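# Move one bottle from the cabinet to the bench

## Task

Take a single bottle out of the cabinet and leave it standing upright on the bench. The remaining two bottles must still be inside the cabinet at the end.

## Robot and tools

Robot: two arms, left_arm and right_arm. Each sits on its own carriage, and both carriages share one floor track. left_rail carries left_arm and is always the one toward +y. right_rail carries right_arm. These names do not match the sides seen in images. Each arm base stands at x = 0, y = its carriage position_m, z = 0.04 m, facing +x. left_arm's fingers are rigid. right_arm's fingers can fold: a part held near the palm may be held loosely or squeezed too hard, and a fingertip pushed onto a surface folds easily. For a firm grip, use the outer quarter of the pads.

Scene frame, in metres: fixed to the table, whose top is z = 0. +z is up, +x is the way the arms face, +y is toward the left carriage. The track runs along y at x = 0. The table starts at x = 0.17. Anything that falls off the table, or is set on the track or the metal strip beside it, fails the scene.

execute_actions(actions, cameras): runs actions in order. An action can have "rows", "steps", "until" and rail commands.
- rows: up to 15 rows. Each row is one control step (1/30 s) and holds 18 numbers in [-1, 1]. The first nine are for the left side: left_arm dx, dy, dz, rx, ry, rz, then left_gripper position, force_limit, speed. The same nine follow for right_arm and right_gripper. Send all 18 even if only one arm moves.
- dx..rz are an offset, not a pose. They count from that arm's Hand target as it stood when the action began, along that Hand target's own axes. Every row in the action counts from that same start. 1.0 = 0.6 m or 180 degrees, and rx, ry, rz form one rotation vector. Sending the same offset again in a later action moves the arm further. All zeros re-request the current Hand target.
- Gripper numbers are absolute commands. position: +1 = open (140 mm); the pads touch near -0.8; -1 closes until something blocks. force_limit runs from about 14 N at -1 to 58 N at +1. speed runs from about 30 mm/s at -1 to 250 mm/s at +1. A fast close squeezes harder. To keep a gripper as it is, repeat its last three numbers, since 0 is a real command.
- steps: 1 to 450, default 15, at least one per row. After the last row, targets are held.
- until: ends the action early. It reads only left_rail and right_rail fields, for example {"right_rail": {"position_status": ["!=", "moving"]}} or {"all": {"status": "ended"}}.
- Rail command: {"left_rail": {"position_m": p, "speed_m_s": s, "acceleration_factor": a}}. Ranges: left_rail -0.8 to 1.5 m, right_rail -1.5 to 0.8 m, speed 0.01 to 1 m/s, acceleration 0.1 to 1. {"stop": true} brakes a carriage. Keep the carriages at least 0.78 m apart. Let a carriage arrive before aiming its arm at a scene point, because row targets ride along with the carriage.
- Raise offsets gradually over rows (0.01 per row is 0.18 m/s) so a held part is not jerked loose.
- Images return only for an empty actions list or when cameras are named.

move(target, speed, blend, stop_force, zero, blocking, cameras): a planned straight-line path for both arms at once. target is one 18-number row laid out as above, or a list of up to 15 rows. Every row is an offset from the Hand targets at the start of the move, not from the previous row. speed: 0.002 to 3.2 m/s, default 0.25. blend: corner rounding in metres. stop_force: 4 to 120 N; the path ends when the wrist feels that much push against the motion. Use it to approach surfaces gently. Leave it out when pulling away from contact, and do not rely on it while the gripper rotates. A move lasts at most 10 s. Its result adds a move: line with an ending word (done, off_target, held, fault, moving) and any limits that acted. While a move runs, no rows or new moves are accepted: wait or stop first.

wait(seconds 0 to 10) lets time pass with the current commands. stop brakes a running move. zoom_image(camera, region [x0,y0,x1,y1], at most 504 px each way) enlarges part of the latest image from cam_high, cam_front, cam_side, cam_left_wrist or cam_right_wrist. zero_wrist_force(arm) rezeros that arm's wrist sensor. finished_scene(scene) ends the scene for good; call it only when one bottle stands on the bench on its own.

Reading results:
- end_effector_position is the point between closed pads, in the scene frame, and may be off by a few cm.
- Hand target is the pose the next offsets count from.
- Joint positions: rail, then six joints in rad.
- The gripper's fingers point along its +z axis and open along its y axis. Fingertips reach about 33 mm past the reported point.
- object_status: 0 moving, 1 blocked while opening, 2 blocked while closing (a grip), 3 reached the commanded position or pads met, so nothing may be held.
- position_measured counts: 3 open, about 139 = 60 mm, 230 pads touching.
- Wrist force and torque are in the gripper's own axes.
- Rail position_status: moving, done, contact_stop, time_out, stopped, stopped_with_arm, stopped_for_other_arm, stopped_for_other_carriage. position_answer not_taken means send the value again.

Avoid:
- Targets beyond firm contact: the arms are stiff, and contact torque limits or roughly 150 N of force cause a 10 s fault stop.
- Any contact between the two arms, including a gripper closing on the other arm's fingers.
- Slamming into the cabinet, dropping or tossing the bottle, and knocking over the two bottles that must stay.
- Paths near an arm's own base.
- Holding the bottle far from its middle, or holding loads stretched out for long, which heats the motors.

Cameras: cam_high, cam_front, cam_side, cam_left_wrist, cam_right_wrist, all 672x504, with calibration as provided.

Each tool is called after "Call:" as name(argument=value, ...), one argument or row to a line, values as JSON.

## Session

Call:
execute_actions(
  actions=[],
)

Scene clock: 0.00 s.
left_arm: end_effector_position=(+0.3563, +1.0916, +0.5790) position_measured=3 object_status=3 end_effector_quat_wxyz=(+0.000, +0.000, +1.000, +0.000) | right_arm: end_effector_position=(+0.3563, -0.9851, +0.5790) position_measured=3 object_status=3 end_effector_quat_wxyz=(+0.000, +0.000, +1.000, +0.000)
Joint positions: left_arm=[1.013 -0.281 -2.157 1.821 -1.235 -1.571 -0.28] | right_arm=[-1.064 -0.281 -2.157 1.821 -1.235 -1.571 -0.281]
Joint velocities: within noise
Joint torques (N m): no reading
Wrist force (N): no reading
Wrist torque (N m): no reading
Wrist force, peak (N): no reading
Hand target: left_arm +0.3563, +1.0916, +0.5790; +0.000, +0.000, +1.000, +0.000 | right_arm +0.3563, -0.9851, +0.5790; +0.000, +0.000, +1.000, +0.000
Tool commands: left_gripper/position=+1.0 left_gripper/force_limit=+1.0 left_gripper/speed=+1.0 right_gripper/position=+1.0 right_gripper/force_limit=+1.0 right_gripper/speed=+1.0
left_rail: position_m=1.013 position_status=done
right_rail: position_m=-1.064 position_status=done

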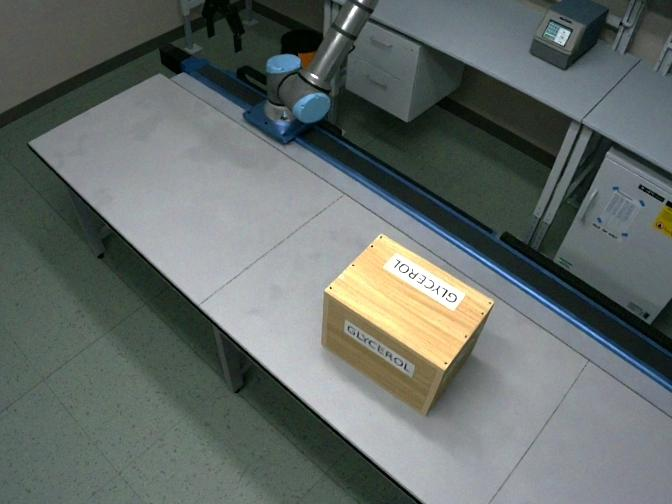

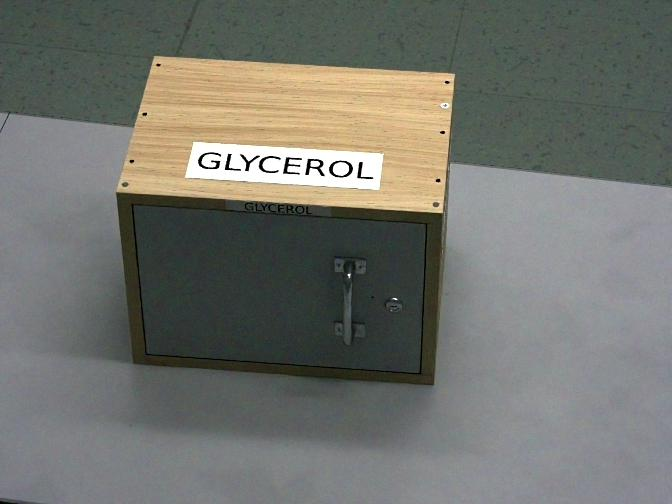

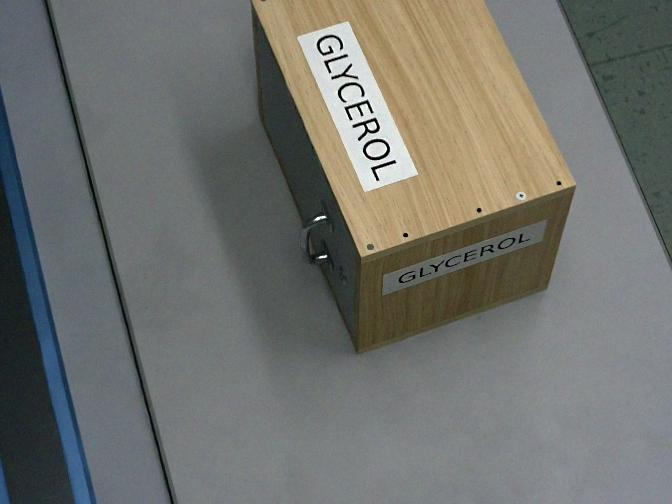

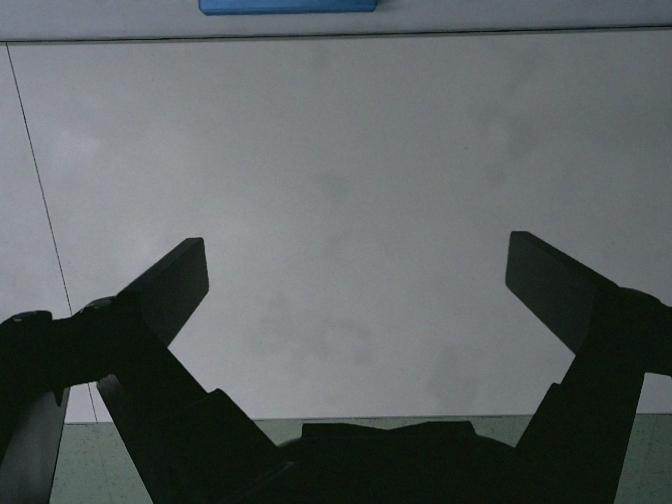

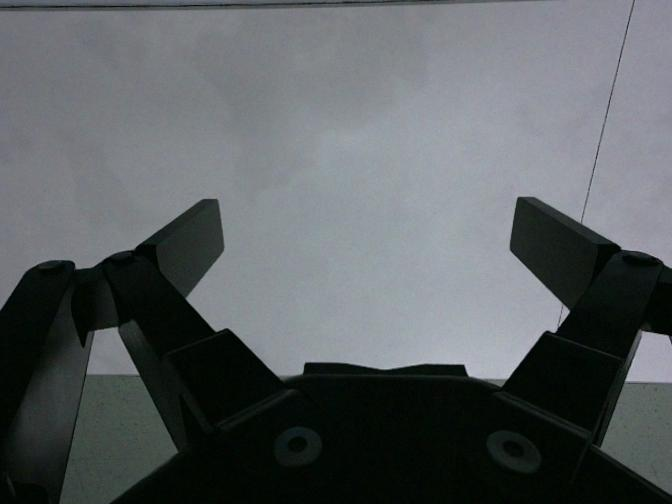

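Call:
zoom_image(
  camera="cam_front",
  region=[100, 40, 480, 400],
)

Call:
zoom_image(
  camera="cam_side",
  region=[200, 0, 600, 400],
)

Call:
zoom_image(
  camera="cam_high",
  region=[280, 200, 520, 440],
)

Scaled by 1.326 from the camera's 672x504 image, which has a finer 960x720 frame.

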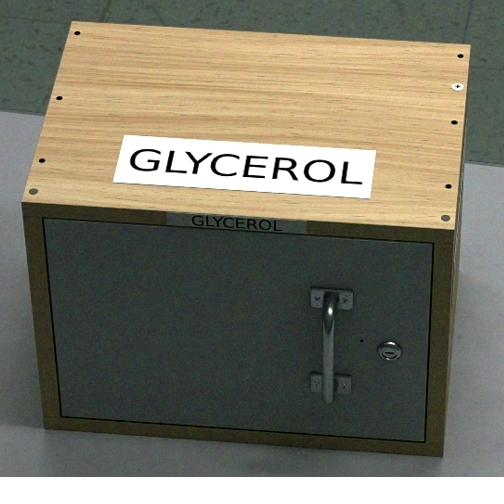

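Scaled by 1.260 from the camera's 672x504 image, which has a finer 960x720 frame.

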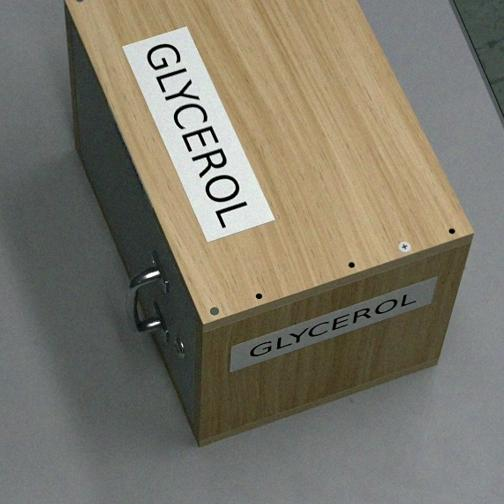

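Scaled by 2.100 from the camera's 672x504 image, which has a finer 960x720 frame.

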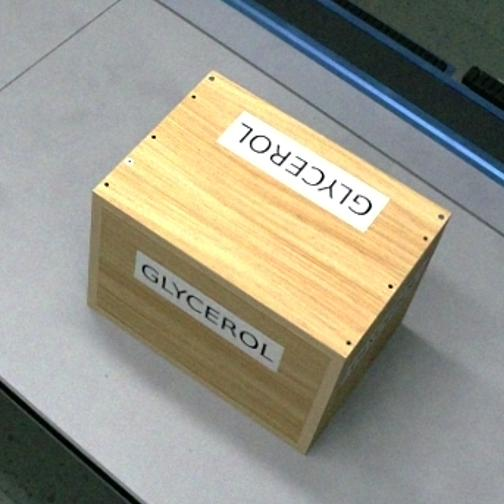

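Call:
execute_actions(
  actions=[
    {"right_rail": {"position_m": -1.45, "speed_m_s": 0.4, "acceleration_factor": 0.4}, "steps": 200, "until": {"right_rail": {"position_status": ["!=", "moving"]}}},
    {"left_rail": {"position_m": -0.2, "speed_m_s": 0.5, "acceleration_factor": 0.4}, "steps": 300, "until": {"left_rail": {"position_status": ["!=", "moving"]}}},
  ],
  cameras=["cam_left_wrist", "cam_front", "cam_side"],
)

Scene clock: 177.47 s.
left_arm: end_effector_position=(+0.3563, -0.1214, +0.5790) position_measured=3 object_status=3 end_effector_quat_wxyz=(+0.000, +0.000, +1.000, +0.000) | right_arm: end_effector_position=(+0.3563, -1.3714, +0.5790) position_measured=3 object_status=3 end_effector_quat_wxyz=(+0.000, +0.000, +1.000, +0.000)
Joint positions: left_arm=[-0.2 -0.28 -2.157 1.821 -1.235 -1.571 -0.281] | right_arm=[-1.45 -0.281 -2.157 1.821 -1.235 -1.571 -0.281]
Joint torques (N m): left_arm=[2.38 -1.95 -46.02 -4.6 0.36 0.17] | right_arm=[0.75 -1.66 -46.49 -5.82 0.32 -0.25]
Wrist force (N): left_arm=[-0.2 -0.2 0.2] | right_arm=[-0.3 0.1 0.1]
Wrist torque (N m): left_arm=[-0.04 0.05 0.00] | right_arm=[0.03 0.08 0.01]
Wrist force, peak (N): left_arm=[0.0 -1.4 0.2] | right_arm=[-0.2 1.2 0.0]
Hand target: left_arm +0.3563, -0.1214, +0.5790; +0.000, +0.000, +1.000, +0.000 | right_arm +0.3563, -1.3714, +0.5790; +0.000, +0.000, +1.000, +0.000
Tool commands: left_gripper/position=+1.0 left_gripper/force_limit=+1.0 left_gripper/speed=+1.0 right_gripper/position=+1.0 right_gripper/force_limit=+1.0 right_gripper/speed=+1.0
left_rail: position_m=-0.200 speed_m_s=0.50 position_status=done
right_rail: position_m=-1.450 speed_m_s=0.40 position_status=done
camera_calibration:
cam_left_wrist: T_world_to_cam=[[0.0217092, 0.999638, -0.015895, 0.133884], [0.951196, -0.0157568, 0.308185, -0.510746], [0.307823, -0.0218097, -0.951194, 0.621892], [0, 0, 0, 1]] pos_world=[0.29148, -0.12832, 0.751072]
Images, in order (width x height): cam_front 672x504, cam_side 672x504, cam_left_wrist 672x504.

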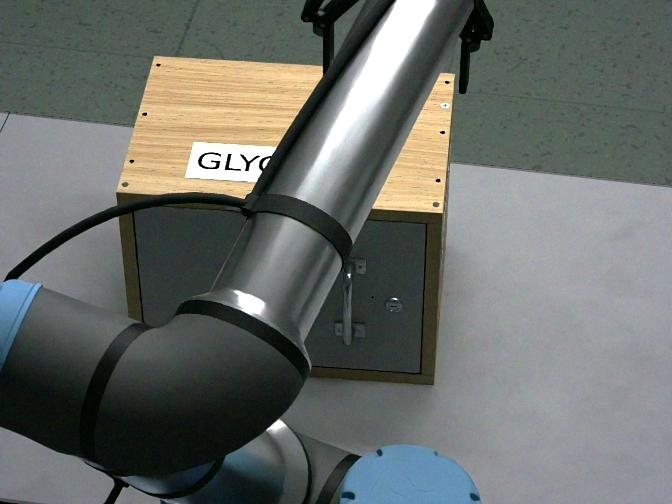

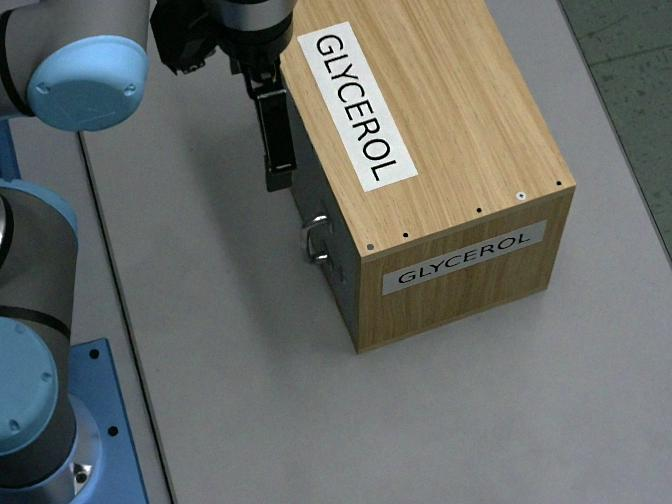

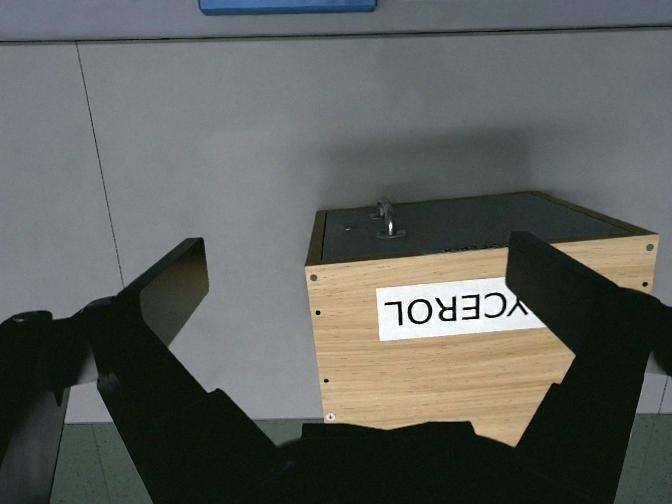

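Call:
zoom_image(
  camera="cam_left_wrist",
  region=[300, 180, 480, 300],
)

Scaled by 2.800 from the camera's 672x504 image, which has a finer 960x720 frame.

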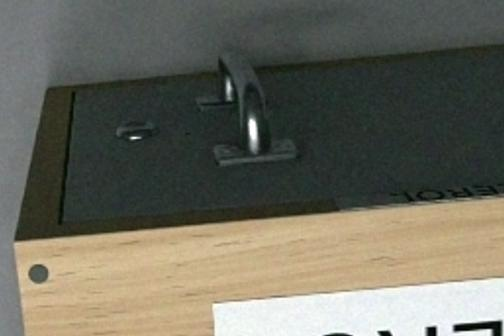

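Call:
execute_actions(
  actions=[
    {"right_rail": {"position_m": -1.5}, "steps": 100, "until": {"right_rail": {"position_status": ["!=", "moving"]}}},
    {"left_rail": {"position_m": -0.7}, "steps": 300, "until": {"left_rail": {"position_status": ["!=", "moving"]}}},
  ],
)

Call:
move(
  target=[
    [0.0438,0.4523,0.1817,-0.0073,-0.1666,-0.0126,1,1,1,0,0,0,0,0,0,1,1,1],
    [0.2272,0.8690,0.4650,-0.01455,-0.3331,-0.0252,1,1,1,0,0,0,0,0,0,1,1,1],
  ],
  blend=0.05,
  speed=0.25,
  cameras=["cam_left_wrist", "cam_side", "cam_front"],
)

Scene clock: 324.37 s.
left_arm: end_effector_position=(+0.3563, -0.6214, +0.5790) position_measured=3 object_status=3 end_effector_quat_wxyz=(+0.000, +0.000, +1.000, +0.000) | right_arm: end_effector_position=(+0.3563, -1.4214, +0.5790) position_measured=3 object_status=3 end_effector_quat_wxyz=(+0.000, +0.000, +1.000, +0.000)
Joint positions: left_arm=[-0.7 -0.28 -2.157 1.821 -1.235 -1.571 -0.281] | right_arm=[-1.5 -0.281 -2.157 1.821 -1.235 -1.571 -0.281]
Joint torques (N m): left_arm=[1.75 -1.21 -45.97 -4.79 0.37 0.22] | right_arm=[1.51 -2.76 -46.91 -5.89 0.26 -0.53]
Wrist force (N): left_arm=[-0.1 -0.4 0.1] | right_arm=[0.0 0.3 0.0]
Wrist torque (N m): left_arm=[-0.08 0.02 0.00] | right_arm=[0.06 0.00 0.00]
Wrist force, peak (N): left_arm=[-0.3 -1.2 -0.2] | right_arm=[-0.5 1.0 -0.2]
Hand target: left_arm +0.3563, -0.6214, +0.5790; +0.000, +0.000, +1.000, +0.000 | right_arm +0.3563, -1.4214, +0.5790; +0.000, +0.000, +1.000, +0.000
Tool commands: left_gripper/position=+1.0 left_gripper/force_limit=+1.0 left_gripper/speed=+1.0 right_gripper/position=+1.0 right_gripper/force_limit=+1.0 right_gripper/speed=+1.0
left_rail: position_m=-0.700 speed_m_s=0.50 position_status=done
right_rail: position_m=-1.500 speed_m_s=0.40 position_status=done

Scene clock: 327.57 s.
left_arm: end_effector_position=(+0.2200, -0.1001, +0.3000) position_measured=3 object_status=3 end_effector_quat_wxyz=(+0.499, -0.038, +0.865, +0.022) | right_arm: end_effector_position=(+0.3563, -1.4214, +0.5790) position_measured=3 object_status=3 end_effector_quat_wxyz=(+0.000, +0.000, +1.000, +0.000)
Joint positions: left_arm=[-0.7 1.393 -1.496 2.298 -2.799 -2.56 1.073] | right_arm=[-1.5 -0.281 -2.157 1.821 -1.235 -1.571 -0.281]
Joint torques (N m): left_arm=[16.49 -27.51 -45.2 -7.17 -5.2 1.77] | right_arm=[0.13 -2.43 -46.76 -6.35 0.31 -0.41]
Wrist force (N): left_arm=[-3.1 0.6 1.8] | right_arm=[-0.3 0.0 0.1]
Wrist torque (N m): left_arm=[0.29 0.91 -0.04] | right_arm=[0.00 0.07 0.00]
Wrist force, peak (N): left_arm=[-3.1 0.7 1.9] | right_arm=[-0.6 0.0 -0.5]
Hand target: left_arm +0.2200, -0.1000, +0.3000; +0.500, -0.038, +0.865, +0.022 | right_arm +0.3563, -1.4214, +0.5790; +0.000, +0.000, +1.000, +0.000
Off the commanded pose: left_arm 0.000 m, 0 deg | right_arm 0.000 m, 0 deg.
left_rail: position_m=-0.700 speed_m_s=0.50 position_status=done
right_rail: position_m=-1.500 speed_m_s=0.40 position_status=done
move: done
camera_calibration:
cam_left_wrist: T_world_to_cam=[[-0.0626243, 0.997977, 0.0109205, 0.121393], [0.209445, 0.002443, 0.977817, -0.330739], [0.975813, 0.0635223, -0.209175, 0.0379569], [0, 0, 0, 1]] pos_world=[0.039835, -0.122751, 0.330016]
Images, in order (width x height): cam_front 672x504, cam_side 672x504, cam_left_wrist 672x504.

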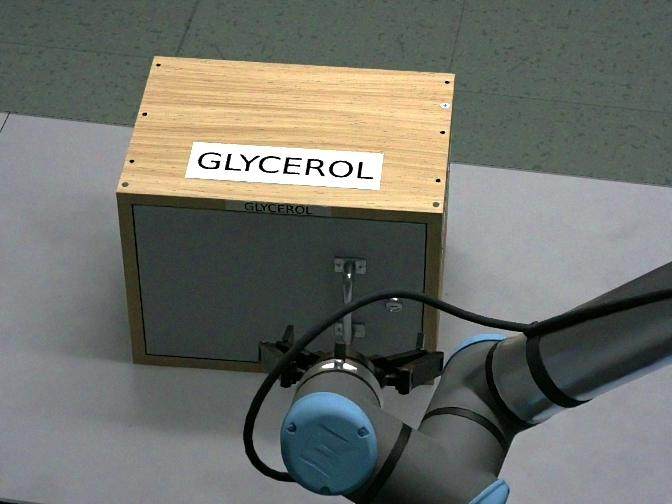

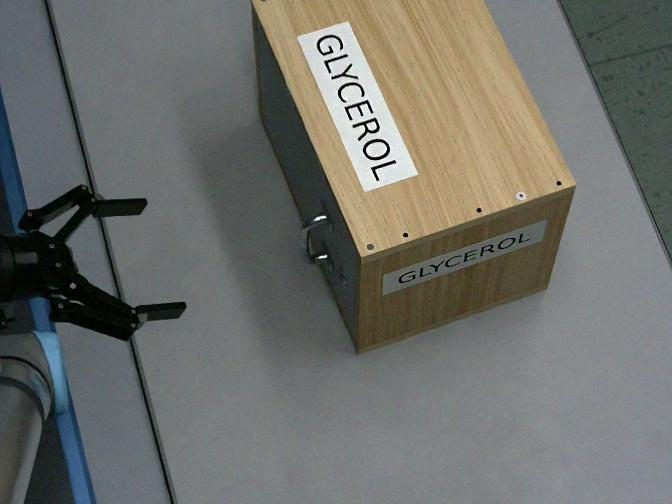

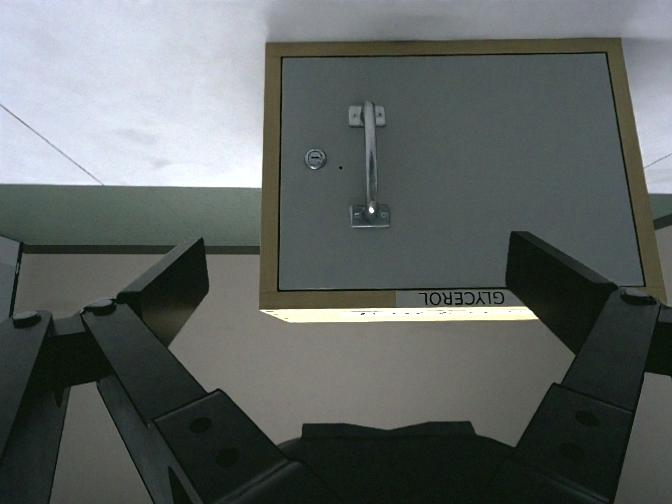

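Call:
zoom_image(
  camera="cam_left_wrist",
  region=[260, 30, 460, 250],
)

Call:
zoom_image(
  camera="cam_left_wrist",
  region=[450, 30, 672, 320],
)

Scaled by 2.291 from the camera's 672x504 image, which has a finer 960x720 frame.

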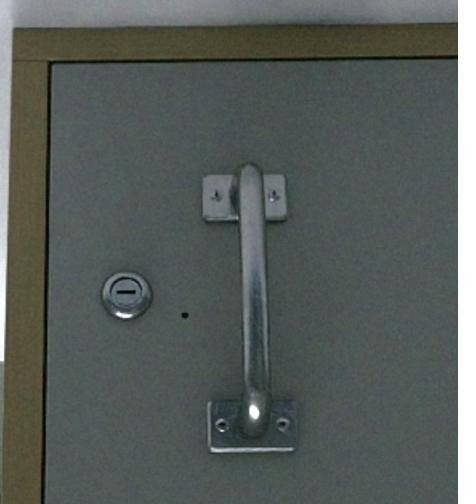

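Scaled by 1.738 from the camera's 672x504 image, which has a finer 960x720 frame.

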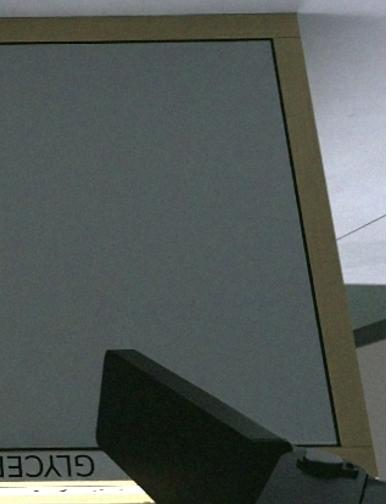

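Call:
move(
  target=[0.0542,0.0324,0.1995,0,0,0,0.1,-1,0,0,0,0,0,0,0,1,1,1],
  speed=0.2,
  cameras=["cam_left_wrist", "cam_side", "cam_front"],
)

Scene clock: 355.83 s.
left_arm: end_effector_position=(+0.3054, -0.0731, +0.2120) position_measured=117 object_status=3 end_effector_quat_wxyz=(+0.500, -0.038, +0.865, +0.022) | right_arm: end_effector_position=(+0.3563, -1.4214, +0.5790) position_measured=3 object_status=3 end_effector_quat_wxyz=(+0.000, +0.000, +1.000, +0.000)
Joint positions: left_arm=[-0.7 1.258 -1.268 2.299 -3.196 -2.494 0.868] | right_arm=[-1.5 -0.281 -2.157 1.821 -1.235 -1.571 -0.281]
Joint torques (N m): left_arm=[-11.45 -40.55 -37.32 -6.92 1.2 -1.72] | right_arm=[0.32 -2.1 -46.72 -6.1 0.19 -0.48]
Wrist force (N): left_arm=[-2.4 0.5 2.1] | right_arm=[-0.6 0.0 -0.5]
Wrist torque (N m): left_arm=[0.23 0.72 0.34] | right_arm=[0.00 0.13 0.00]
Wrist force, peak (N): left_arm=[-2.0 1.0 3.7] | right_arm=[-0.6 0.0 -0.5]
Hand target: left_arm +0.3054, -0.0730, +0.2120; +0.500, -0.038, +0.865, +0.022 | right_arm +0.3563, -1.4214, +0.5790; +0.000, +0.000, +1.000, +0.000
Off the commanded pose: left_arm 0.000 m, 0 deg | right_arm 0.000 m, 0 deg.
left_rail: position_m=-0.700 speed_m_s=0.50 position_status=done
right_rail: position_m=-1.500 speed_m_s=0.40 position_status=done
move: done
camera_calibration:
cam_left_wrist: T_world_to_cam=[[-0.0625296, 0.997984, 0.0108939, 0.100753], [0.20935, 0.00244296, 0.977838, -0.262539], [0.97584, 0.0634245, -0.20908, -0.0655567], [0, 0, 0, 1]] pos_world=[0.125235, -0.0957509, 0.241916]
Images, in order (width x height): cam_front 672x504, cam_side 672x504, cam_left_wrist 672x504.

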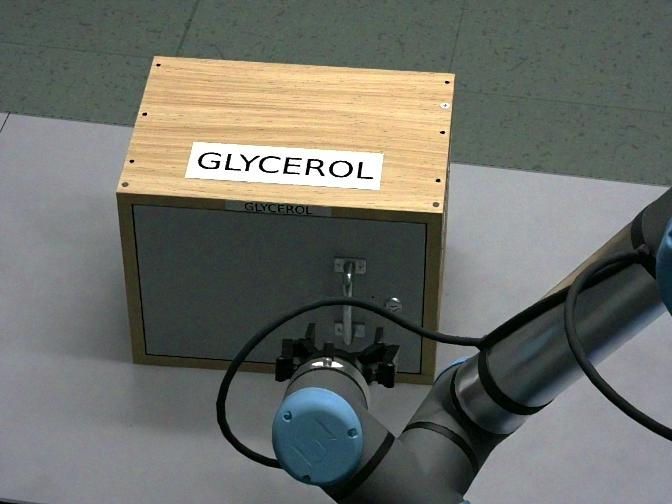

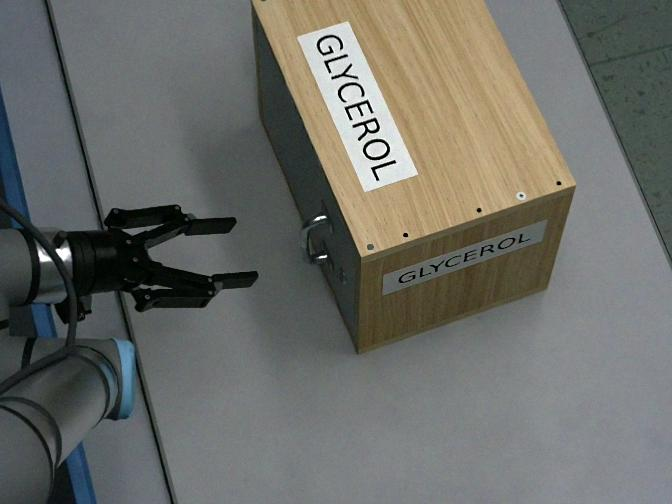

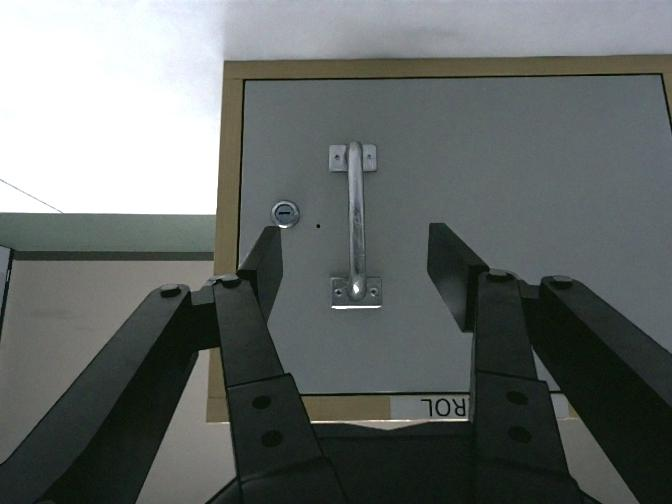

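Call:
move(
  target=[0,0.0058,0.1671,0,0,0,0.1,-1,0,0,0,0,0,0,0,1,1,1],
  speed=0.08,
  stop_force=20,
  cameras=["cam_left_wrist", "cam_side", "cam_front"],
)

Scene clock: 375.23 s.
left_arm: end_effector_position=(+0.3916, -0.0620, +0.1618) position_measured=117 object_status=3 end_effector_quat_wxyz=(+0.500, -0.038, +0.865, +0.022) | right_arm: end_effector_position=(+0.3563, -1.4214, +0.5790) position_measured=3 object_status=3 end_effector_quat_wxyz=(+0.000, +0.000, +1.000, +0.000)
Joint positions: left_arm=[-0.7 1.128 -1.121 2.261 -3.43 -2.414 0.706] | right_arm=[-1.5 -0.281 -2.157 1.821 -1.235 -1.571 -0.281]
Joint torques (N m): left_arm=[-11.12 -48.17 -32.79 -6.68 1.55 -1.88] | right_arm=[1.46 -3.53 -47.29 -6.52 0.26 -0.61]
Wrist force (N): left_arm=[-3.1 0.9 1.9] | right_arm=[-0.2 0.0 0.3]
Wrist torque (N m): left_arm=[0.37 0.88 0.31] | right_arm=[0.01 0.03 0.00]
Wrist force, peak (N): left_arm=[-3.3 0.6 2.6] | right_arm=[-0.2 0.3 -0.7]
Hand target: left_arm +0.3916, -0.0620, +0.1618; +0.500, -0.038, +0.865, +0.022 | right_arm +0.3563, -1.4214, +0.5790; +0.000, +0.000, +1.000, +0.000
Off the commanded pose: left_arm 0.000 m, 0 deg | right_arm 0.000 m, 0 deg.
left_rail: position_m=-0.700 speed_m_s=0.50 position_status=done
right_rail: position_m=-1.500 speed_m_s=0.40 position_status=done
move: done
camera_calibration:
cam_left_wrist: T_world_to_cam=[[-0.062628, 0.997977, 0.0109165, 0.0956274], [0.209254, 0.0024353, 0.977858, -0.231607], [0.975854, 0.0635256, -0.208983, -0.160866], [0, 0, 0, 1]] pos_world=[0.211435, -0.0846508, 0.191817]
Images, in order (width x height): cam_front 672x504, cam_side 672x504, cam_left_wrist 672x504.

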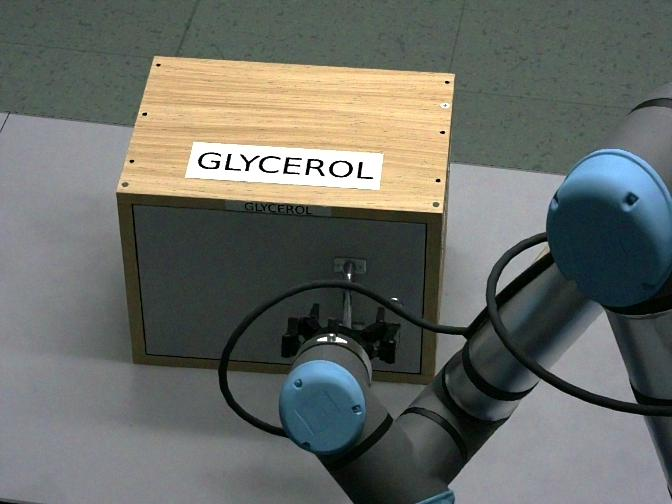

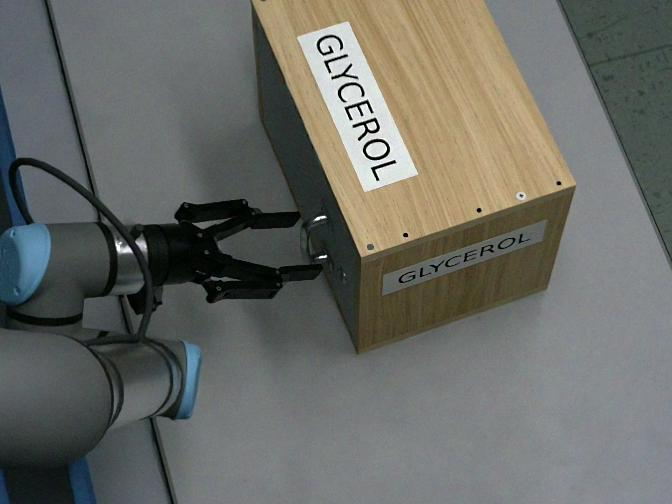

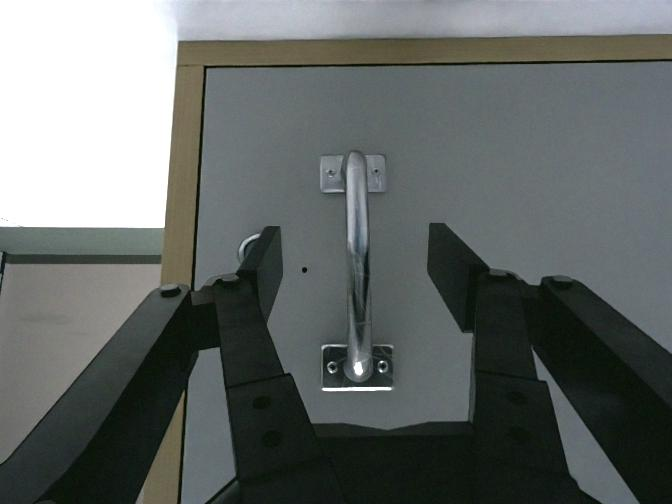

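Call:
execute_actions(
  actions=[
    {"rows": [[0,0,0,0,0,0,-1,-1,-1,0,0,0,0,0,0,1,1,1]], "steps": 105},
  ],
  cameras=["cam_left_wrist", "cam_side"],
)

Scene clock: 382.00 s.
left_arm: end_effector_position=(+0.3916, -0.0620, +0.1618) position_measured=214 object_status=2 end_effector_quat_wxyz=(+0.500, -0.038, +0.865, +0.022) | right_arm: end_effector_position=(+0.3563, -1.4214, +0.5790) position_measured=3 object_status=3 end_effector_quat_wxyz=(+0.000, +0.000, +1.000, +0.000)
Joint positions: left_arm=[-0.7 1.128 -1.121 2.261 -3.43 -2.414 0.706] | right_arm=[-1.5 -0.281 -2.157 1.821 -1.235 -1.571 -0.281]
Joint torques (N m): left_arm=[-11.01 -55.02 -6.21 -2.21 -7.71 -1.7] | right_arm=[0.7 -3.59 -46.94 -6.84 0.2 -0.47]
Wrist force (N): left_arm=[-3.2 15.5 4.1] | right_arm=[-0.2 0.2 -0.3]
Wrist torque (N m): left_arm=[-0.09 0.85 0.48] | right_arm=[0.06 0.05 0.00]
Wrist force, peak (N): left_arm=[-3.6 15.9 3.8] | right_arm=[-0.5 0.2 -0.6]
Hand target: left_arm +0.3916, -0.0620, +0.1618; +0.500, -0.038, +0.865, +0.022 | right_arm +0.3563, -1.4214, +0.5790; +0.000, +0.000, +1.000, +0.000
Off the commanded pose: left_arm 0.000 m, 0 deg | right_arm 0.000 m, 0 deg.
left_rail: position_m=-0.700 speed_m_s=0.50 position_status=done
right_rail: position_m=-1.500 speed_m_s=0.40 position_status=done
camera_calibration:
cam_left_wrist: T_world_to_cam=[[-0.062628, 0.997977, 0.0109165, 0.0956274], [0.209254, 0.0024353, 0.977858, -0.231607], [0.975854, 0.0635256, -0.208983, -0.160866], [0, 0, 0, 1]] pos_world=[0.211435, -0.0846508, 0.191817]
Images, in order (width x height): cam_side 672x504, cam_left_wrist 672x504.

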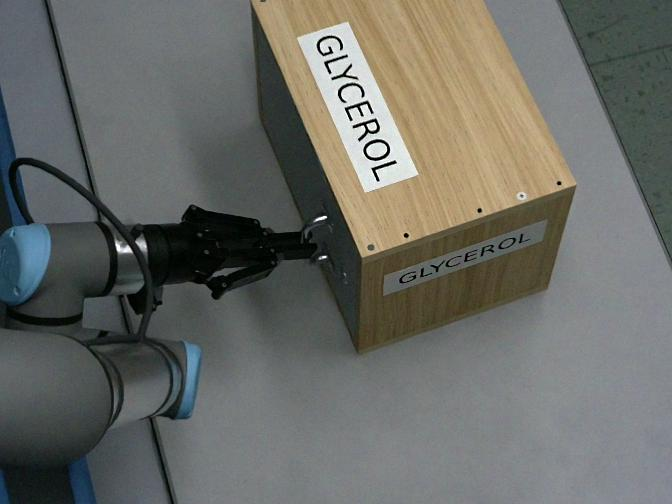

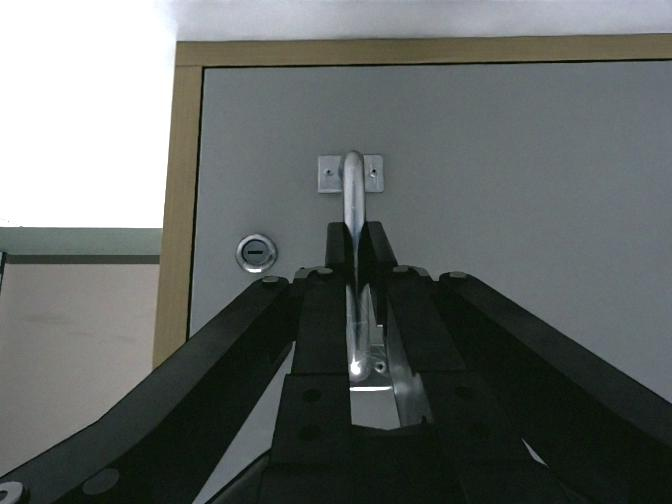

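Call:
move(
  target=[0.0228,0.014,-0.0395,0.02887,0,0.01667,-1,-1,-1,0,0,0,0,0,0,1,1,1],
  speed=0.03,
  stop_force=40,
  cameras=["cam_left_wrist", "cam_side"],
)

Scene clock: 405.73 s.
left_arm: end_effector_position=(+0.3636, -0.0560, +0.1618) position_measured=214 object_status=2 end_effector_quat_wxyz=(+0.500, +0.008, +0.866, -0.004) | right_arm: end_effector_position=(+0.3563, -1.4214, +0.5790) position_measured=3 object_status=3 end_effector_quat_wxyz=(+0.000, +0.000, +1.000, +0.000)
Joint positions: left_arm=[-0.7 1.195 -1.132 2.218 -3.202 -2.517 0.928] | right_arm=[-1.5 -0.281 -2.157 1.821 -1.235 -1.571 -0.281]
Joint torques (N m): left_arm=[20.27 -90.92 -38.09 -3.4 -2.72 1.85] | right_arm=[1.07 -6.09 -46.87 -6.63 0.26 -0.52]
Wrist force (N): left_arm=[-4.7 -8.7 3.5] | right_arm=[-0.3 0.2 -0.3]
Wrist torque (N m): left_arm=[0.31 0.78 0.31] | right_arm=[0.05 0.07 0.01]
Wrist force, peak (N): left_arm=[-3.5 16.0 4.0] | right_arm=[-0.5 0.3 -0.7]
Hand target: left_arm +0.3636, -0.0560, +0.1618; +0.500, +0.008, +0.866, -0.004 | right_arm +0.3563, -1.4214, +0.5790; +0.000, +0.000, +1.000, +0.000
Off the commanded pose: left_arm 0.000 m, 0 deg | right_arm 0.000 m, 0 deg.
left_rail: position_m=-0.700 speed_m_s=0.50 position_status=done
right_rail: position_m=-1.500 speed_m_s=0.40 position_status=done
move: done
camera_calibration:
cam_left_wrist: T_world_to_cam=[[0.0420096, 0.999057, 0.0109298, 0.0499334], [0.208351, -0.0194589, 0.97786, -0.226667], [0.977151, -0.0388023, -0.208972, -0.140146], [0, 0, 0, 1]] pos_world=[0.182072, -0.059735, 0.191817]
Images, in order (width x height): cam_side 672x504, cam_left_wrist 672x504.

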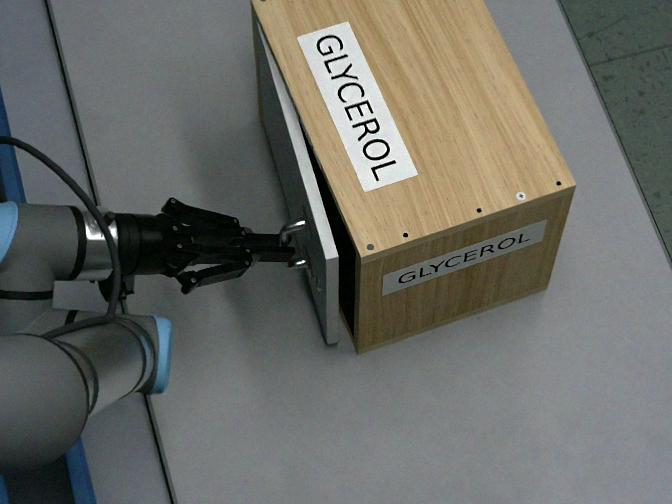

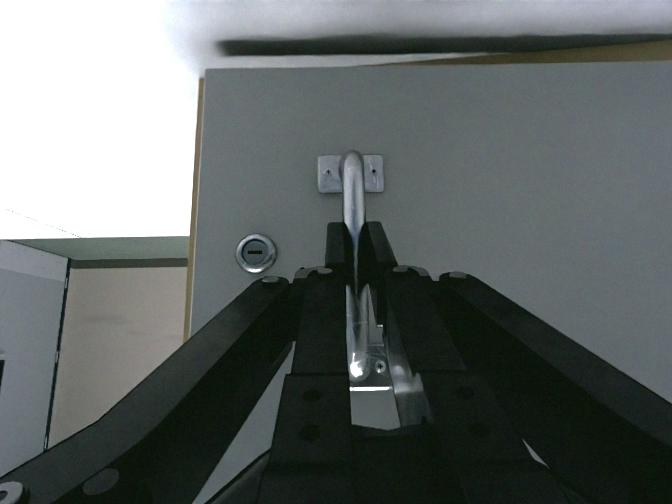

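Call:
move(
  target=[0.0302,0.0165,-0.0523,0.03849,0,0.02222,-1,-1,-1,0,0,0,0,0,0,1,1,1],
  speed=0.04,
  stop_force=40,
)

Scene clock: 419.17 s.
left_arm: end_effector_position=(+0.3276, -0.0455, +0.1618) position_measured=214 object_status=2 end_effector_quat_wxyz=(+0.498, +0.068, +0.863, -0.039) | right_arm: end_effector_position=(+0.3563, -1.4214, +0.5790) position_measured=3 object_status=3 end_effector_quat_wxyz=(+0.000, +0.000, +1.000, +0.000)
Joint positions: left_arm=[-0.7 1.268 -1.152 2.141 -2.806 -2.6 1.286] | right_arm=[-1.5 -0.281 -2.157 1.821 -1.235 -1.571 -0.281]
Joint torques (N m): left_arm=[15.8 -94.64 -30.95 -0.98 -6.71 1.83] | right_arm=[0.83 -5.18 -46.48 -7.05 0.24 -0.43]
Wrist force (N): left_arm=[-2.5 13.7 6.9] | right_arm=[-0.4 -0.1 0.0]
Wrist torque (N m): left_arm=[-0.13 1.00 0.15] | right_arm=[-0.02 0.09 0.00]
Wrist force, peak (N): left_arm=[-1.1 14.1 7.6] | right_arm=[-0.4 -0.1 -0.7]
Hand target: left_arm +0.3276, -0.0455, +0.1618; +0.498, +0.068, +0.863, -0.039 | right_arm +0.3563, -1.4214, +0.5790; +0.000, +0.000, +1.000, +0.000
Off the commanded pose: left_arm 0.000 m, 0 deg | right_arm 0.000 m, 0 deg.
left_rail: position_m=-0.700 speed_m_s=0.50 position_status=done
right_rail: position_m=-1.500 speed_m_s=0.40 position_status=done
move: done

Call:
move(
  target=[0.0375,0.0257,-0.0651,0.04811,0,0.02778,-1,-1,-1,0,0,0,0,0,0,1,1,1],
  speed=0.04,
  stop_force=40,
  cameras=["cam_left_wrist", "cam_side", "cam_front"],
)

Scene clock: 429.37 s.
left_arm: end_effector_position=(+0.2855, -0.0232, +0.1619) position_measured=214 object_status=2 end_effector_quat_wxyz=(+0.493, +0.143, +0.854, -0.083) | right_arm: end_effector_position=(+0.3563, -1.4214, +0.5790) position_measured=3 object_status=3 end_effector_quat_wxyz=(+0.000, +0.000, +1.000, +0.000)
Joint positions: left_arm=[-0.7 1.335 -1.143 1.985 -2.249 -2.61 1.761] | right_arm=[-1.5 -0.281 -2.157 1.821 -1.235 -1.571 -0.281]
Joint torques (N m): left_arm=[18.33 -60.7 -42.49 -1.73 0.25 1.9] | right_arm=[0.91 -5.53 -46.6 -7.19 0.11 -0.43]
Wrist force (N): left_arm=[-1.4 5.2 6.8] | right_arm=[-0.4 0.1 -0.4]
Wrist torque (N m): left_arm=[0.10 1.12 0.13] | right_arm=[0.02 0.09 0.00]
Wrist force, peak (N): left_arm=[-2.5 15.0 7.1] | right_arm=[-0.4 0.4 -0.8]
Hand target: left_arm +0.2855, -0.0232, +0.1619; +0.493, +0.143, +0.854, -0.083 | right_arm +0.3563, -1.4214, +0.5790; +0.000, +0.000, +1.000, +0.000
Off the commanded pose: left_arm 0.000 m, 0 deg | right_arm 0.000 m, 0 deg.
left_rail: position_m=-0.700 speed_m_s=0.50 position_status=done
right_rail: position_m=-1.500 speed_m_s=0.40 position_status=done
move: done
camera_calibration:
cam_left_wrist: T_world_to_cam=[[0.34873, 0.93716, 0.0109137, -0.068509], [0.192144, -0.0828871, 0.97786, -0.206586], [0.917316, -0.338912, -0.208975, -0.0523651], [0, 0, 0, 1]] pos_world=[0.111621, 0.0293334, 0.191817]
Images, in order (width x height): cam_front 672x504, cam_side 672x504, cam_left_wrist 672x504.

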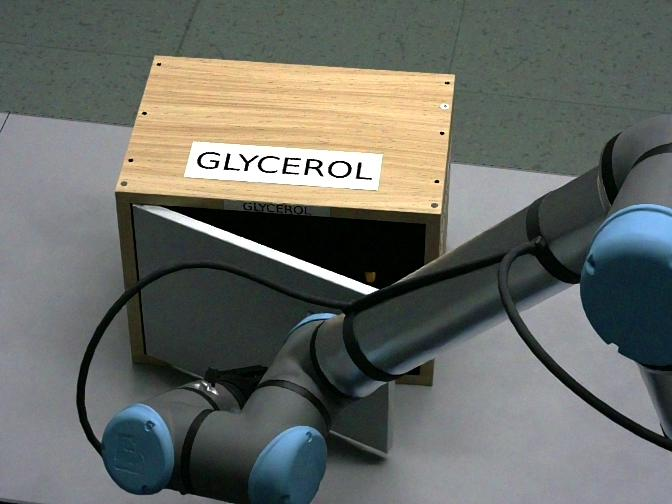

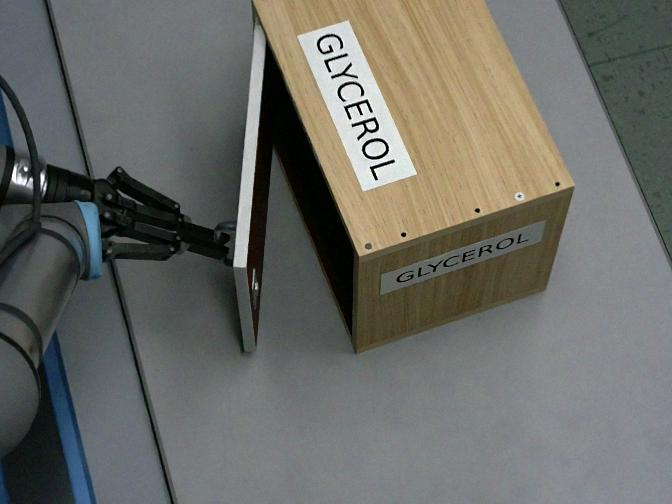

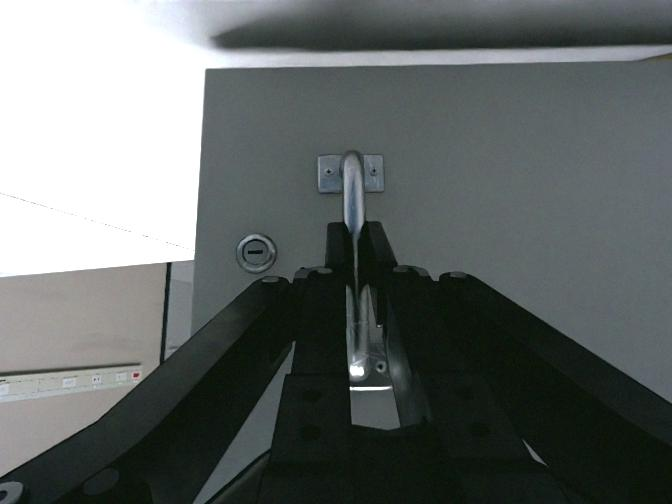

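Call:
move(
  target=[
    [0.0265,0.0160,-0.0458,0.03368,0,0.01944,-1,-1,-1,0,0,0,0,0,0,1,1,1],
    [0.0517,0.0379,-0.0896,0.06736,0,0.03889,-1,-1,-1,0,0,0,0,0,0,1,1,1],
    [0.0755,0.0658,-0.1307,0.10103,0,0.05833,-1,-1,-1,0,0,0,0,0,0,1,1,1],
  ],
  speed=0.05,
  stop_force=40,
  cameras=["cam_side", "cam_front"],
)

Scene clock: 461.87 s.
left_arm: end_effector_position=(+0.2127, +0.0436, +0.1618) position_measured=214 object_status=2 end_effector_quat_wxyz=(+0.470, +0.296, +0.814, -0.171) | right_arm: end_effector_position=(+0.3563, -1.4214, +0.5790) position_measured=3 object_status=3 end_effector_quat_wxyz=(+0.000, +0.000, +1.000, +0.000)
Joint positions: left_arm=[-0.7 1.397 -0.965 1.547 -1.437 -2.418 2.429] | right_arm=[-1.5 -0.281 -2.157 1.821 -1.235 -1.571 -0.281]
Joint torques (N m): left_arm=[15.46 -76.96 -51.15 -1.76 0.36 1.81] | right_arm=[1.56 -5.85 -46.79 -7.11 0.24 -0.52]
Wrist force (N): left_arm=[-6.9 -6.5 2.3] | right_arm=[-0.4 0.4 -0.3]
Wrist torque (N m): left_arm=[0.11 1.23 0.19] | right_arm=[0.09 0.10 0.00]
Wrist force, peak (N): left_arm=[-3.2 -9.8 3.5] | right_arm=[-0.4 0.5 -0.7]
Hand target: left_arm +0.2127, +0.0436, +0.1618; +0.470, +0.296, +0.814, -0.171 | right_arm +0.3563, -1.4214, +0.5790; +0.000, +0.000, +1.000, +0.000
Off the commanded pose: left_arm 0.000 m, 0 deg | right_arm 0.000 m, 0 deg.
left_rail: position_m=-0.700 speed_m_s=0.50 position_status=done
right_rail: position_m=-1.500 speed_m_s=0.40 position_status=done
move: done
Images, in order (width x height): cam_front 672x504, cam_side 672x504.

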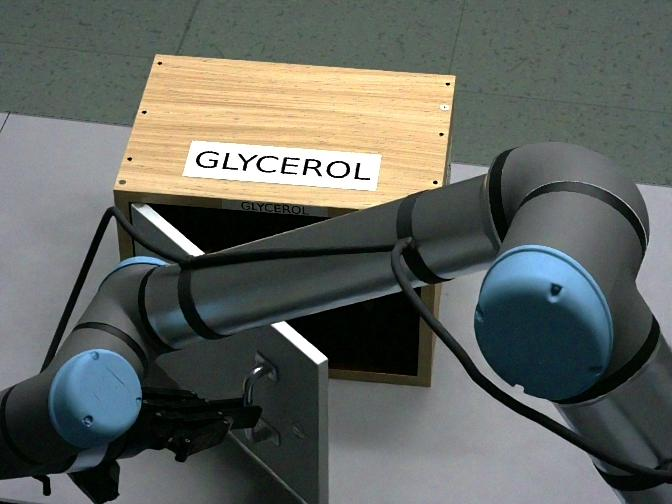

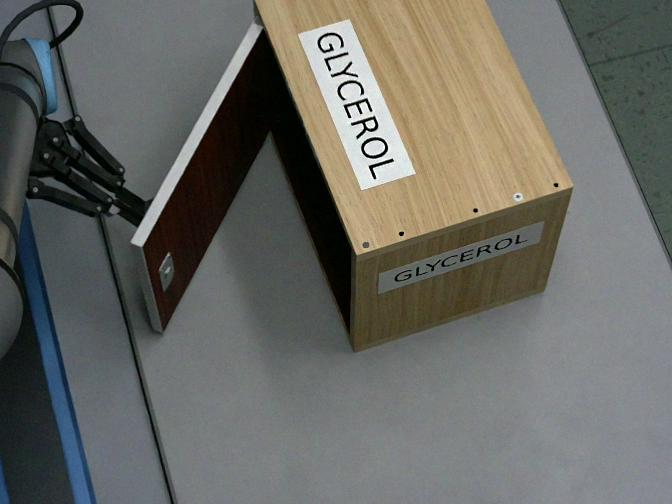

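Call:
move(
  target=[
    [0.0282,0.01665,-0.04885,0.03608,0,0.02083,-1,-1,-1,0,0,0,0,0,0,1,1,1],
    [0.0552,0.0408,-0.0956,0.07217,0,0.04167,-1,-1,-1,0,0,0,0,0,0,1,1,1],
  ],
  speed=0.05,
  stop_force=40,
  cameras=["cam_side", "cam_front", "cam_high"],
)

Scene clock: 482.97 s.
left_arm: end_effector_position=(+0.1777, +0.1049, +0.1618) position_measured=214 object_status=2 end_effector_quat_wxyz=(+0.444, +0.400, +0.768, -0.231) | right_arm: end_effector_position=(+0.3563, -1.4214, +0.5790) position_measured=3 object_status=3 end_effector_quat_wxyz=(+0.000, +0.000, +1.000, +0.000)
Joint positions: left_arm=[-0.7 1.396 -0.787 1.2 -1.098 -2.231 2.677] | right_arm=[-1.5 -0.281 -2.157 1.821 -1.235 -1.571 -0.281]
Joint torques (N m): left_arm=[-14.18 -88.94 -51.35 -1.26 1.14 1.89] | right_arm=[0.4 -7.26 -46.96 -7.23 0.28 -0.39]
Wrist force (N): left_arm=[-9.4 -6.0 1.7] | right_arm=[-0.2 0.4 0.0]
Wrist torque (N m): left_arm=[0.09 1.03 0.11] | right_arm=[0.10 0.05 0.01]
Wrist force, peak (N): left_arm=[-8.1 -10.1 1.2] | right_arm=[-0.8 0.5 -0.5]
Hand target: left_arm +0.1777, +0.1049, +0.1618; +0.444, +0.400, +0.768, -0.231 | right_arm +0.3563, -1.4214, +0.5790; +0.000, +0.000, +1.000, +0.000
Off the commanded pose: left_arm 0.000 m, 0 deg | right_arm 0.000 m, 0 deg.
left_rail: position_m=-0.700 speed_m_s=0.50 position_status=done
right_rail: position_m=-1.500 speed_m_s=0.40 position_status=done
move: done
Images, in order (width x height): cam_high 672x504, cam_front 672x504, cam_side 672x504.

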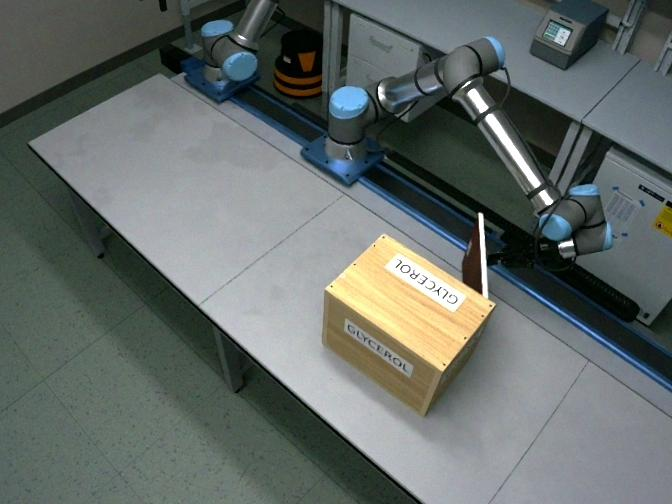

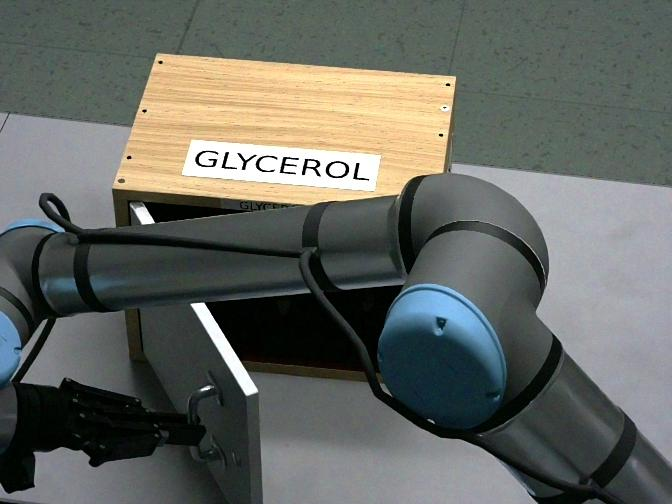

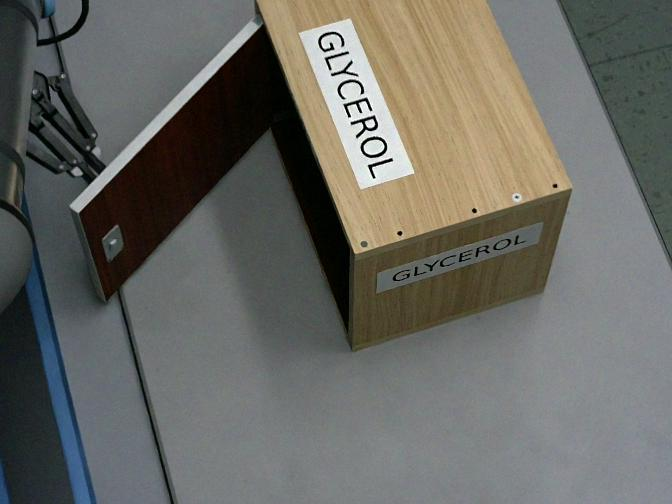

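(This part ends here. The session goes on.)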